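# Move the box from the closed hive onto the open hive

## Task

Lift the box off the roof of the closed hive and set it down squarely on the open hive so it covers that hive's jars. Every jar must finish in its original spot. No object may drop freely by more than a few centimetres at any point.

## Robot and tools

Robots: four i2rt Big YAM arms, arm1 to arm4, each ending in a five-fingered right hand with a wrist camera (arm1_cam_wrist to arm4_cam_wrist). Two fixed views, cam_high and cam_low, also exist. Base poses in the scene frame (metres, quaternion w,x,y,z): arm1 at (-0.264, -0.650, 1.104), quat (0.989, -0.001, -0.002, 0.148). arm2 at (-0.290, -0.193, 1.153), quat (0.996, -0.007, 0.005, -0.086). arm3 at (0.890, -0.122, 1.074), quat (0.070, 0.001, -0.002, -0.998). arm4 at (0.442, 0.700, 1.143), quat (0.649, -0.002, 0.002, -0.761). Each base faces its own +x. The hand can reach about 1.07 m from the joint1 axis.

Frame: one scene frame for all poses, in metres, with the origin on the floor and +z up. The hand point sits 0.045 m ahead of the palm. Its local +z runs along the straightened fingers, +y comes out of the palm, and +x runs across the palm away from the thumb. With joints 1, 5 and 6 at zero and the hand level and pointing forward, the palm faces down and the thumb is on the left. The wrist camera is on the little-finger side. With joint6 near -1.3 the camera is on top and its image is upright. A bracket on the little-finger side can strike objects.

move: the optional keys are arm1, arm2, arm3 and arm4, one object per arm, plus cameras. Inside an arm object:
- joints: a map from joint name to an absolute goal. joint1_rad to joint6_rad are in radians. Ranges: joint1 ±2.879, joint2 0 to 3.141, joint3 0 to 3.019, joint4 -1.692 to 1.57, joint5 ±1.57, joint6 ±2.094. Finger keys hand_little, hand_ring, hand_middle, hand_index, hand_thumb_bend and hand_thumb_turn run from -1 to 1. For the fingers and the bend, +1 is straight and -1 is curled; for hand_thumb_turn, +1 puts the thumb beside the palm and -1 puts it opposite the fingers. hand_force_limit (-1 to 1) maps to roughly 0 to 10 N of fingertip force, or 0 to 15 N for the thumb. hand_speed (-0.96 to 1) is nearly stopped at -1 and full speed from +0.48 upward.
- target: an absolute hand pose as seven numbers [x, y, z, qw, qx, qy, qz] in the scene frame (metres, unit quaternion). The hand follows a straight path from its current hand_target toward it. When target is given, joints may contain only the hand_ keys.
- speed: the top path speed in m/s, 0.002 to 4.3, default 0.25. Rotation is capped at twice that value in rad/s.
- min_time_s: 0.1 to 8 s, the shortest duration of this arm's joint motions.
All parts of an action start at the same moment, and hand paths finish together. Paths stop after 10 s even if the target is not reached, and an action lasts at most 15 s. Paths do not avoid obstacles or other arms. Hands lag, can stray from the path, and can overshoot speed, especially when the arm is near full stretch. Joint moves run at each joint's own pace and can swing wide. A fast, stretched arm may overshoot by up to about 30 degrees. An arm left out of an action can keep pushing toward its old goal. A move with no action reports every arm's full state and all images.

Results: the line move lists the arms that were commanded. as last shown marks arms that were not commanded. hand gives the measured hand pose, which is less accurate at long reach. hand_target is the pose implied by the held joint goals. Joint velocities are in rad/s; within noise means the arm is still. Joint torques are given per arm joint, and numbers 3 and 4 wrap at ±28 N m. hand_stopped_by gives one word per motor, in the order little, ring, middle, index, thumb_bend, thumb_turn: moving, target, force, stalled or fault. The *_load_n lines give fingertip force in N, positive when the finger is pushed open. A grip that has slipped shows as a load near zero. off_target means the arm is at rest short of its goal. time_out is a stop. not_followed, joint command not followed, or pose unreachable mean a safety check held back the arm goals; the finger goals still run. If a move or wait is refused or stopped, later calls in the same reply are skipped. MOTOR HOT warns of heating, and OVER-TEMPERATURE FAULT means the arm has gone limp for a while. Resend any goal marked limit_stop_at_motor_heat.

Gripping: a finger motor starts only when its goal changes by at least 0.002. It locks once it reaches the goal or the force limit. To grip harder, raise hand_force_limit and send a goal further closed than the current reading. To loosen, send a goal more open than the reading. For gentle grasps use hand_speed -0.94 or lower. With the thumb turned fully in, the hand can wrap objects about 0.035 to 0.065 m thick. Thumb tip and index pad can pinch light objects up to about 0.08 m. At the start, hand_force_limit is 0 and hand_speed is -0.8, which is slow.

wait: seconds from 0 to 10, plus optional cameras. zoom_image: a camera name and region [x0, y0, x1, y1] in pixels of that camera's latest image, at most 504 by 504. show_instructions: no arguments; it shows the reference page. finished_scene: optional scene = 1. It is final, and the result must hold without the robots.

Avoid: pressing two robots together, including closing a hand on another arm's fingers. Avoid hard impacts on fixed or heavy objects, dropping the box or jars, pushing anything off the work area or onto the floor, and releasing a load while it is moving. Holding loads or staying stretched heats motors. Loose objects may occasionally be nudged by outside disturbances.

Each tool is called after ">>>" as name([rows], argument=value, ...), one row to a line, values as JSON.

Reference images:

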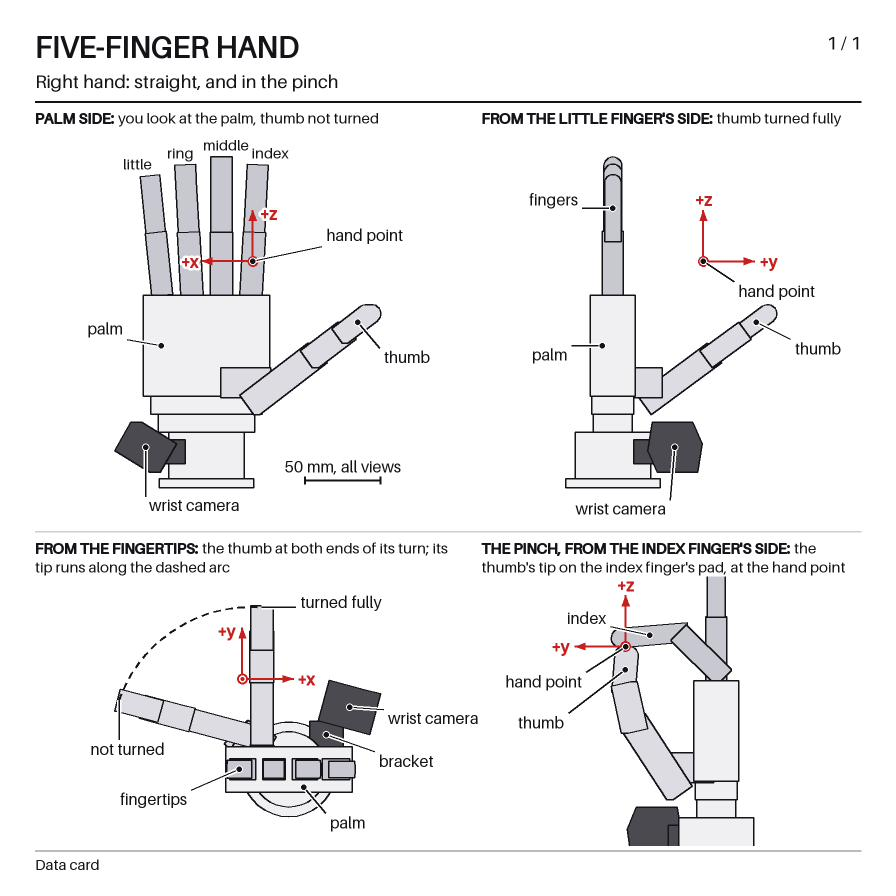

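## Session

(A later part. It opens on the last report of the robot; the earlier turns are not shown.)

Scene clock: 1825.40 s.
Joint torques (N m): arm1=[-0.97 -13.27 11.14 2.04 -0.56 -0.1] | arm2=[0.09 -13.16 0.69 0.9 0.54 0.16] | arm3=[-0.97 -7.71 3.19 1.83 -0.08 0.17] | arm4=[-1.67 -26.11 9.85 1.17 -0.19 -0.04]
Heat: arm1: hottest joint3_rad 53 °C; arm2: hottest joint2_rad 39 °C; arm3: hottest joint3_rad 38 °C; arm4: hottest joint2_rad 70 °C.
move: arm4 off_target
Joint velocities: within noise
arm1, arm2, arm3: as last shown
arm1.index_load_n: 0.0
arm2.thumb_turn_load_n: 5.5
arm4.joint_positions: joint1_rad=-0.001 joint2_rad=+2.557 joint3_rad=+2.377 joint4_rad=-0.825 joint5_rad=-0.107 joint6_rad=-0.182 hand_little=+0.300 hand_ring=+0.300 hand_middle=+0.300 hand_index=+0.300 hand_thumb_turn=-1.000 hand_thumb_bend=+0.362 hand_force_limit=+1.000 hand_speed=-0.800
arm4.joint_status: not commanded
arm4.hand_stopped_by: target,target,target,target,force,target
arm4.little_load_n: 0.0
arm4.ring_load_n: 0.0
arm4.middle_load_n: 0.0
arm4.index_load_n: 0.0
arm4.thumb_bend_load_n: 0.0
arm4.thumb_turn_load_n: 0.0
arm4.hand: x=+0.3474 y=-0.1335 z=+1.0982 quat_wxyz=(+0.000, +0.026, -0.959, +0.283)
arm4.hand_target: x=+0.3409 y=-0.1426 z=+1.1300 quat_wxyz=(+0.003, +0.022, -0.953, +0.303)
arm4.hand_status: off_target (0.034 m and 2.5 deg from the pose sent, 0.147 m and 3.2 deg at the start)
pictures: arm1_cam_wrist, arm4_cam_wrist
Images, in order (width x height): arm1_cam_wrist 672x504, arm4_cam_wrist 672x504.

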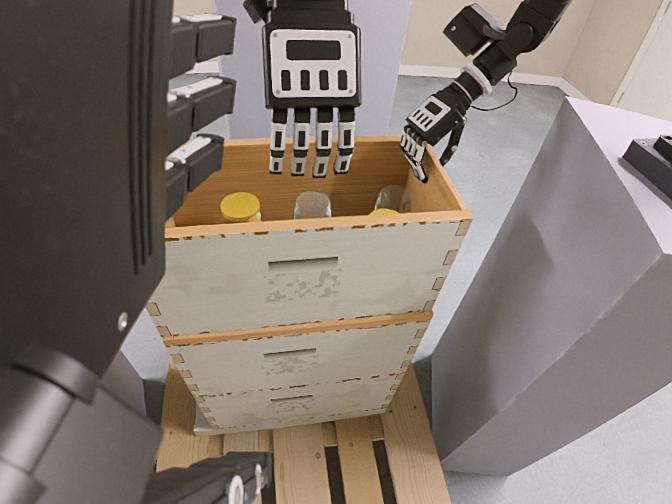

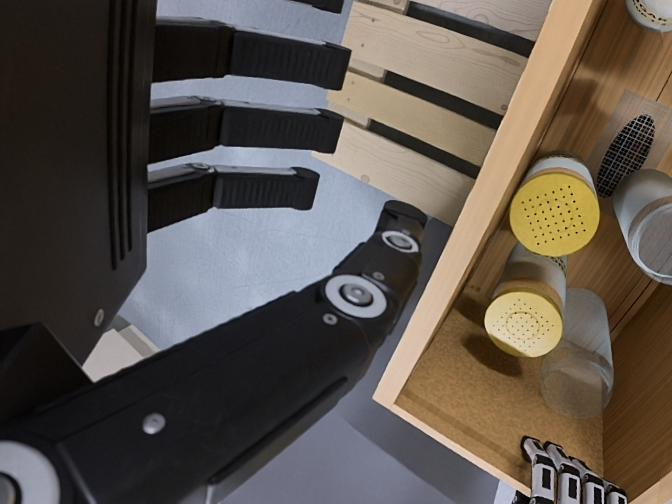

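>>> move(arm2={"joints":{"hand_speed":-0.85,"hand_little":0.25,"hand_ring":0.3,"hand_middle":0.35,"hand_index":0.3,"hand_thumb_bend":0.8}}, arm3={"joints":{"hand_speed":-0.85,"hand_little":0.3,"hand_ring":0.35,"hand_middle":0.4,"hand_index":0.4,"hand_thumb_bend":0.7}}, cameras=["arm2_cam_wrist","arm3_cam_wrist","arm1_cam_wrist","arm4_cam_wrist"])

>>> zoom_image(camera="arm1_cam_wrist", region=[130, 120, 490, 400])

Scene clock: 1836.23 s.
Joint torques (N m): arm1=[-1.38 -13.1 11.11 2.14 -0.56 -0.1] | arm2=[0.15 -13.16 0.8 0.9 0.47 0.11] | arm3=[-0.91 -8.23 3.26 1.81 -0.27 0.12] | arm4=[-1.85 -26.34 9.98 1.09 -0.16 -0.05]
Heat: arm1: hottest joint3_rad 53 °C; arm2: hottest joint2_rad 39 °C; arm3: hottest joint3_rad 38 °C; arm4: hottest joint2_rad 68 °C.
move: arm2 done; arm3 done
Joint velocities: within noise
arm1, arm4: as last shown
arm2.joint_positions: joint1_rad=+0.991 joint2_rad=+2.186 joint3_rad=+0.752 joint4_rad=+0.449 joint5_rad=+0.586 joint6_rad=+0.504 hand_little=+0.250 hand_ring=+0.300 hand_middle=+0.350 hand_index=+0.300 hand_thumb_turn=-1.000 hand_thumb_bend=+0.800 hand_force_limit=+0.800 hand_speed=-0.850
arm2.joint_status: all done
arm2.hand_stopped_by: target,target,target,target,target,target
arm2.little_load_n: 0.0
arm2.ring_load_n: 0.0
arm2.middle_load_n: 0.0
arm2.index_load_n: 0.0
arm2.thumb_bend_load_n: 0.0
arm2.thumb_turn_load_n: 0.0
arm2.hand: x=+0.0697 y=+0.1007 z=+0.9245 quat_wxyz=(-0.232, +0.696, -0.605, +0.309)
arm2.hand_target: x=+0.0667 y=+0.0939 z=+0.9182 quat_wxyz=(-0.226, +0.695, -0.609, +0.310)
arm2.hand_status: not commanded
arm3.joint_positions: joint1_rad=-0.906 joint2_rad=+1.917 joint3_rad=+0.626 joint4_rad=+0.244 joint5_rad=-0.651 joint6_rad=-0.605 hand_little=+0.300 hand_ring=+0.350 hand_middle=+0.400 hand_index=+0.400 hand_thumb_turn=-1.000 hand_thumb_bend=+0.700 hand_force_limit=+0.800 hand_speed=-0.850
arm3.joint_status: all done
arm3.hand_stopped_by: target,target,target,target,target,target
arm3.little_load_n: 0.0
arm3.ring_load_n: 0.0
arm3.middle_load_n: 0.0
arm3.index_load_n: 0.0
arm3.thumb_bend_load_n: 0.0
arm3.thumb_turn_load_n: 0.0
arm3.hand: x=+0.5410 y=+0.0603 z=+0.9335 quat_wxyz=(+0.212, -0.644, -0.656, +0.332)
arm3.hand_target: x=+0.5426 y=+0.0619 z=+0.9292 quat_wxyz=(+0.211, -0.650, -0.651, +0.331)
arm3.hand_status: not commanded
pictures: arm1_cam_wrist, arm2_cam_wrist, arm3_cam_wrist, arm4_cam_wrist
Images, in order (width x height): arm1_cam_wrist 672x504, arm2_cam_wrist 672x504, arm3_cam_wrist 672x504, arm4_cam_wrist 672x504.

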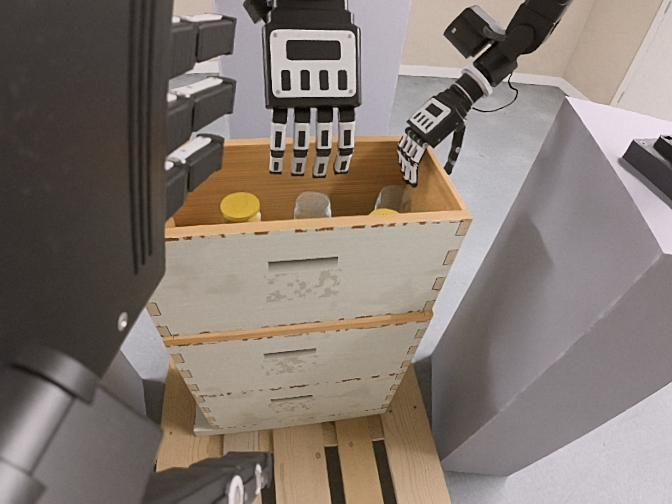

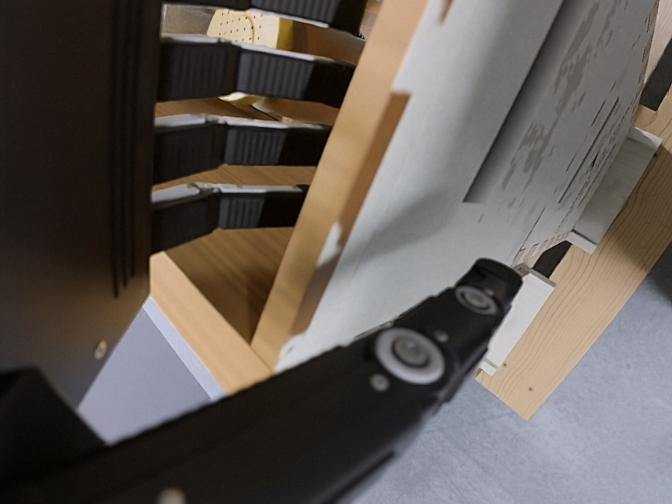

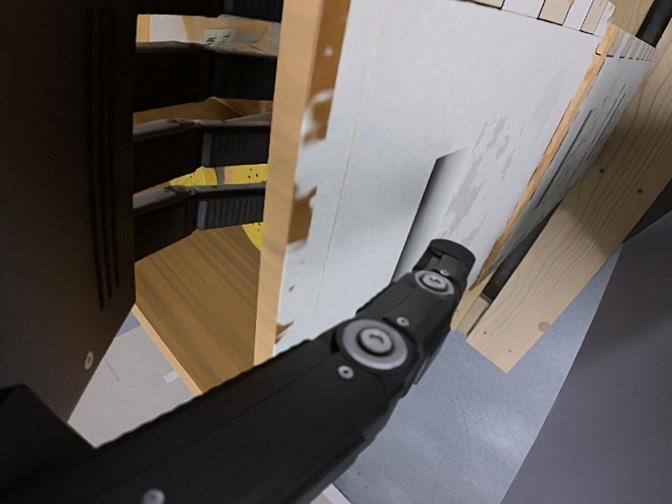

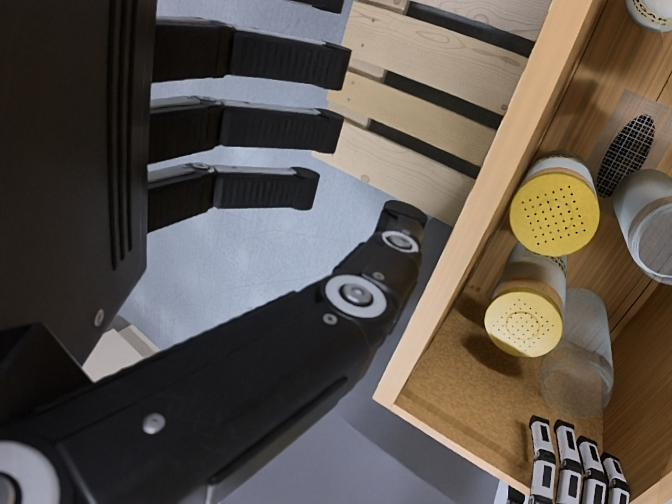

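Scaled by 1.400 from the camera's image (finer frame: 960x720).

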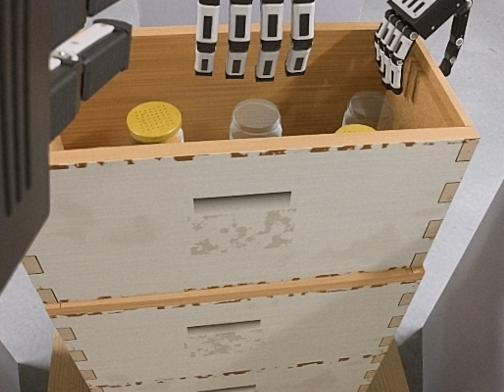

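>>> move(arm2={"target":[0.0667,0.0960,1.09,0.2256,-0.6945,0.6088,-0.3101],"speed":0.08}, arm3={"target":[0.5420,0.0620,1.10,0.2111,-0.6499,-0.6507,0.3315],"speed":0.08}, cameras=["all"])

>>> zoom_image(camera="arm1_cam_wrist", region=[130, 120, 490, 400])

>>> zoom_image(camera="cam_high", region=[425, 205, 525, 305])

>>> zoom_image(camera="cam_low", region=[425, 265, 545, 385])

Scene clock: 1843.33 s.
Joint torques (N m): arm1=[-1.44 -13.22 11.11 2.07 -0.55 -0.1] | arm2=[0.44 -12.57 4.46 0.27 0.47 0.15] | arm3=[-0.85 -6.65 9.51 0.77 -0.26 0.11] | arm4=[-1.9 -26.4 10.1 1.14 -0.16 -0.07]
Heat: arm1: hottest joint3_rad 53 °C; arm2: hottest joint2_rad 39 °C; arm3: hottest joint3_rad 38 °C; arm4: hottest joint2_rad 67 °C.
move: arm2 done; arm3 off_target
Joint velocities: within noise
arm1, arm4: as last shown
arm1.thumb_bend_load_n: 0.5
arm2.joint_positions: joint1_rad=+0.991 joint2_rad=+1.671 joint3_rad=+0.697 joint4_rad=-0.032 joint5_rad=+0.588 joint6_rad=+0.504 hand_little=+0.250 hand_ring=+0.300 hand_middle=+0.350 hand_index=+0.300 hand_thumb_turn=-1.000 hand_thumb_bend=+0.800 hand_force_limit=+0.800 hand_speed=-0.850
arm2.joint_status: not commanded
arm2.hand_stopped_by: target,target,target,target,target,target
arm2.little_load_n: 0.0
arm2.ring_load_n: 0.0
arm2.middle_load_n: 0.0
arm2.index_load_n: 0.0
arm2.thumb_bend_load_n: 0.0
arm2.thumb_turn_load_n: 0.5
arm2.hand: x=+0.0637 y=+0.0941 z=+1.0845 quat_wxyz=(-0.222, +0.699, -0.605, +0.310)
arm2.hand_target: x=+0.0667 y=+0.0959 z=+1.0899 quat_wxyz=(-0.226, +0.695, -0.609, +0.310)
arm2.hand_status: done (0.007 m and 0.9 deg from the pose sent, 0.166 m and 0.9 deg at the start)
arm3.joint_positions: joint1_rad=-0.906 joint2_rad=+1.420 joint3_rad=+0.667 joint4_rad=-0.316 joint5_rad=-0.650 joint6_rad=-0.603 hand_little=+0.300 hand_ring=+0.350 hand_middle=+0.400 hand_index=+0.400 hand_thumb_turn=-1.000 hand_thumb_bend=+0.700 hand_force_limit=+0.800 hand_speed=-0.850
arm3.joint_status: not commanded
arm3.hand_stopped_by: target,target,target,target,target,target
arm3.little_load_n: 0.0
arm3.ring_load_n: 0.0
arm3.middle_load_n: 0.0
arm3.index_load_n: 0.0
arm3.thumb_bend_load_n: 0.0
arm3.thumb_turn_load_n: 0.0
arm3.hand: x=+0.5507 y=+0.0511 z=+1.0900 quat_wxyz=(+0.202, -0.649, -0.654, +0.332)
arm3.hand_target: x=+0.5423 y=+0.0619 z=+1.1001 quat_wxyz=(+0.211, -0.650, -0.651, +0.331)
arm3.hand_status: off_target (0.017 m and 1.2 deg from the pose sent, 0.167 m and 0.9 deg at the start)
pictures: arm1_cam_wrist, arm2_cam_wrist, arm3_cam_wrist, arm4_cam_wrist, cam_high, cam_low
Images, in order (width x height): arm1_cam_wrist 672x504, arm2_cam_wrist 672x504, arm3_cam_wrist 672x504, arm4_cam_wrist 672x504, cam_high 896x504, cam_low 896x504.

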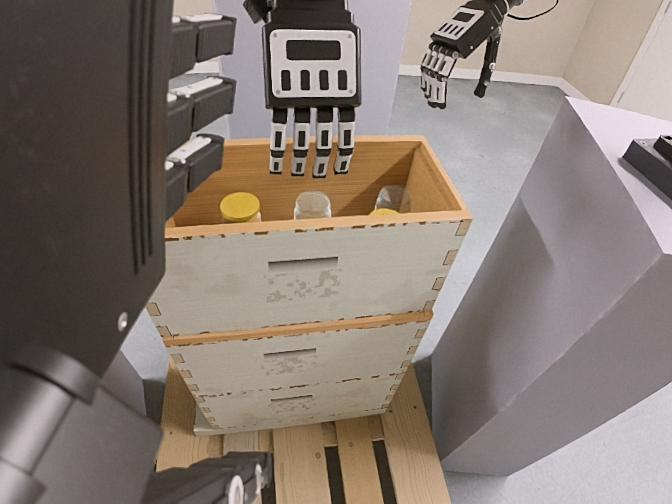

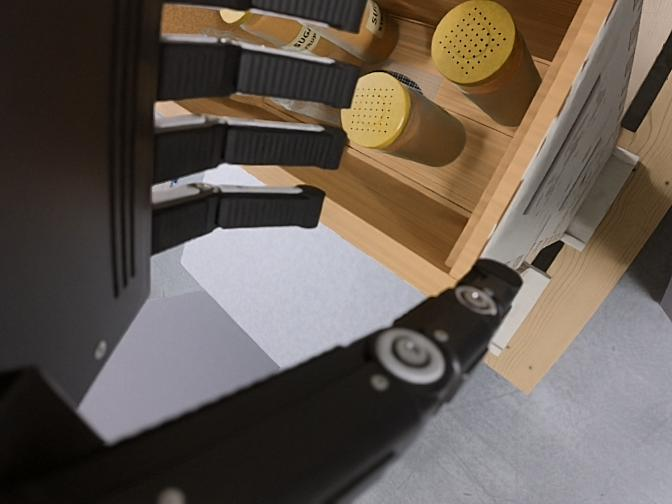

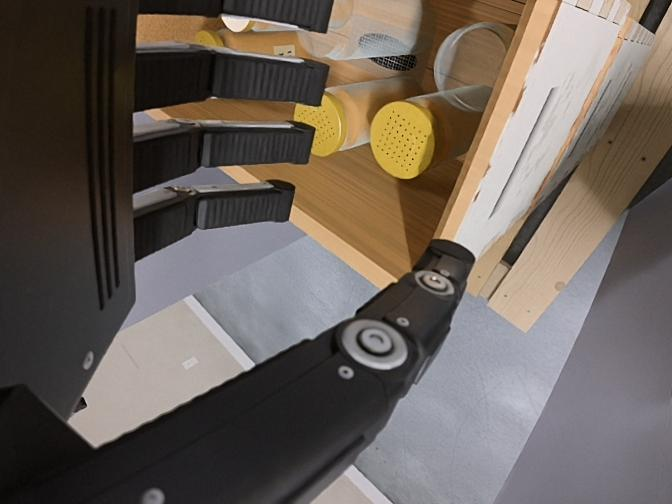

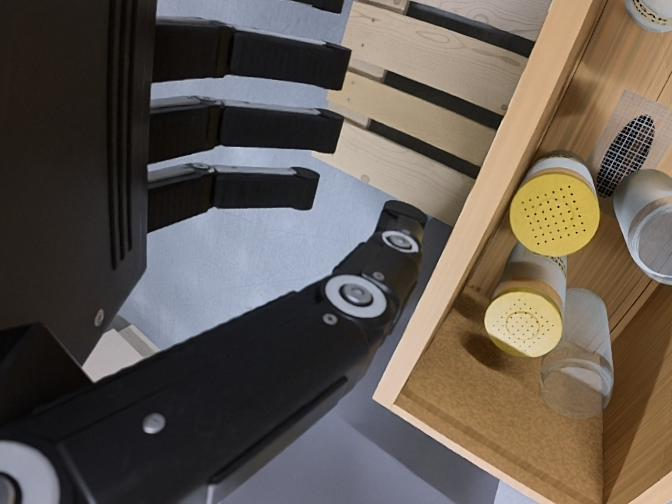

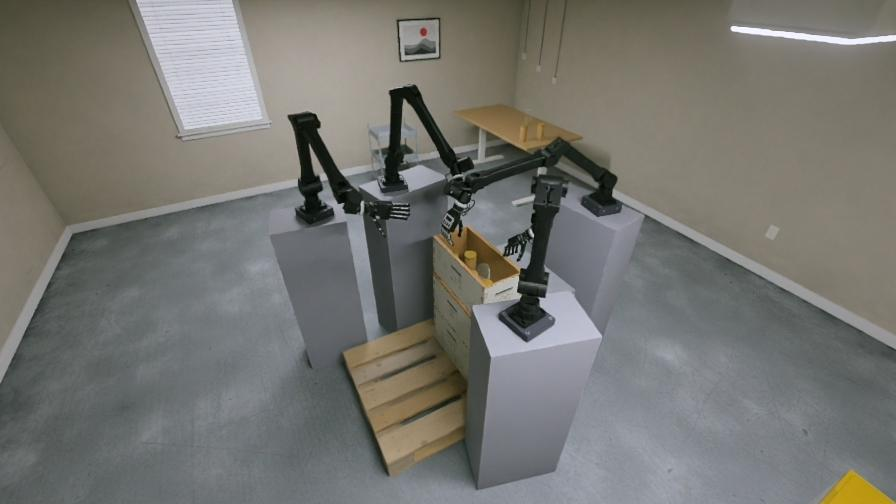

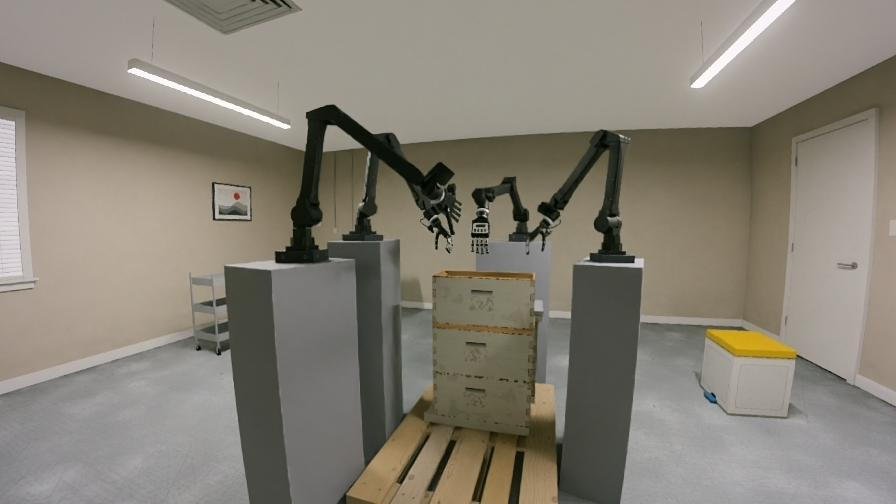

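Scaled by 1.400 from the camera's image (finer frame: 960x720).

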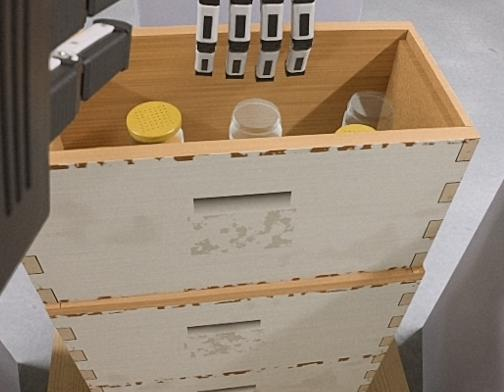

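Scaled by 5.040 from the camera's image (finer frame: 1280x720).

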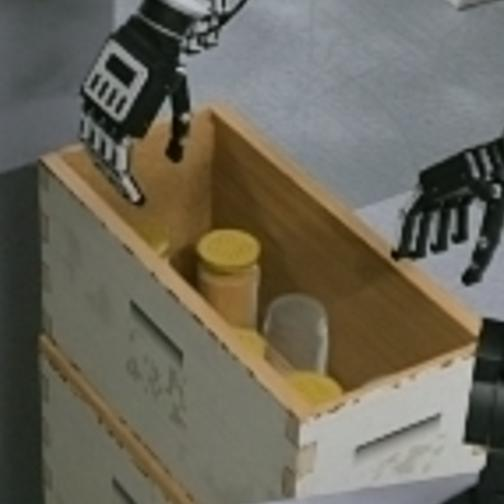

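Scaled by 4.200 from the camera's image (finer frame: 1280x720).

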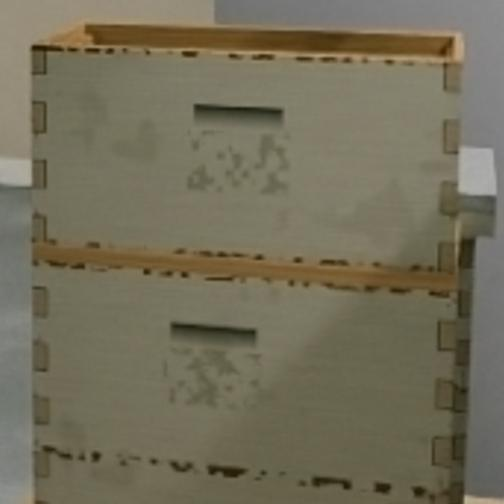

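>>> zoom_image(camera="arm2_cam_wrist", region=[440, 0, 672, 300])

>>> zoom_image(camera="arm3_cam_wrist", region=[440, 0, 672, 300])

>>> zoom_image(camera="arm1_cam_wrist", region=[140, 290, 220, 370])

>>> zoom_image(camera="arm1_cam_wrist", region=[380, 280, 460, 360])

>>> zoom_image(camera="cam_high", region=[425, 255, 475, 305])

>>> zoom_image(camera="arm4_cam_wrist", region=[372, 0, 672, 504])

Scaled by 1.680 from the camera's image (finer frame: 960x720).

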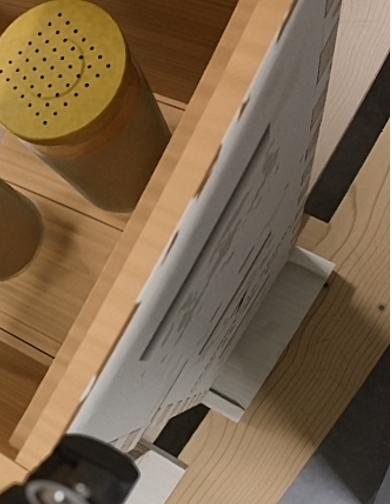

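Scaled by 1.680 from the camera's image (finer frame: 960x720).

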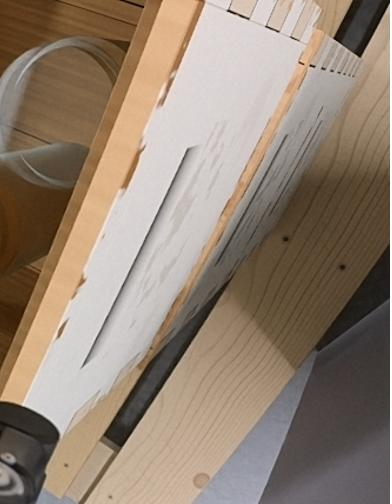

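Scaled by 6.300 from the camera's image (finer frame: 960x720).

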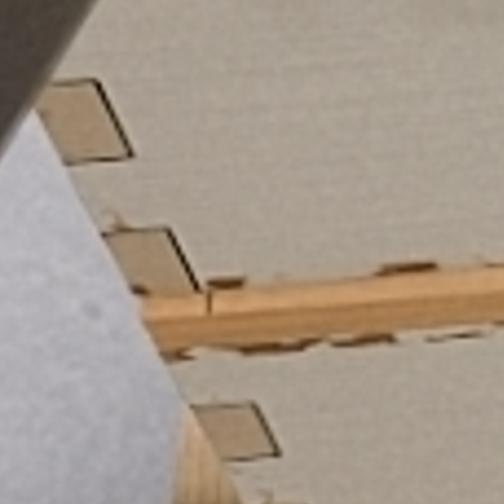

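Scaled by 6.300 from the camera's image (finer frame: 960x720).

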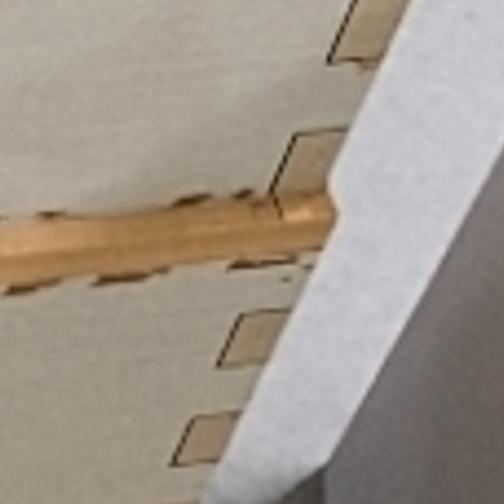

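Scaled by 10.080 from the camera's image (finer frame: 1280x720).

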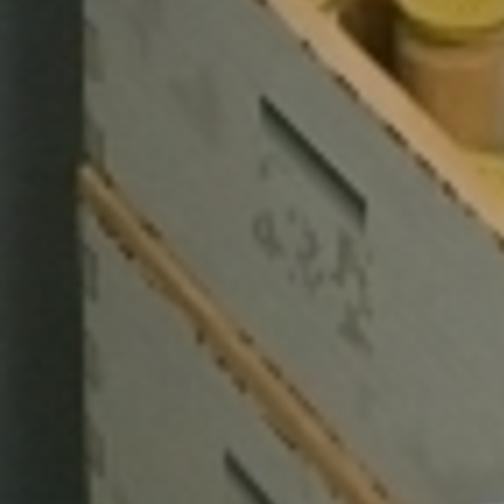

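Scaled by 1.000.

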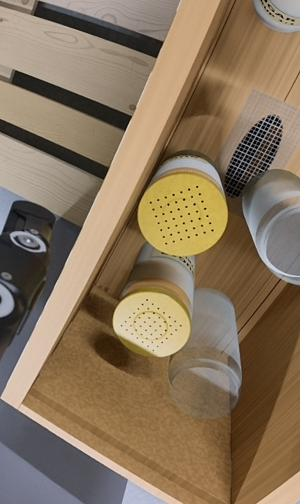

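>>> finished_scene(scene=1)

The scene is finished: the task was done.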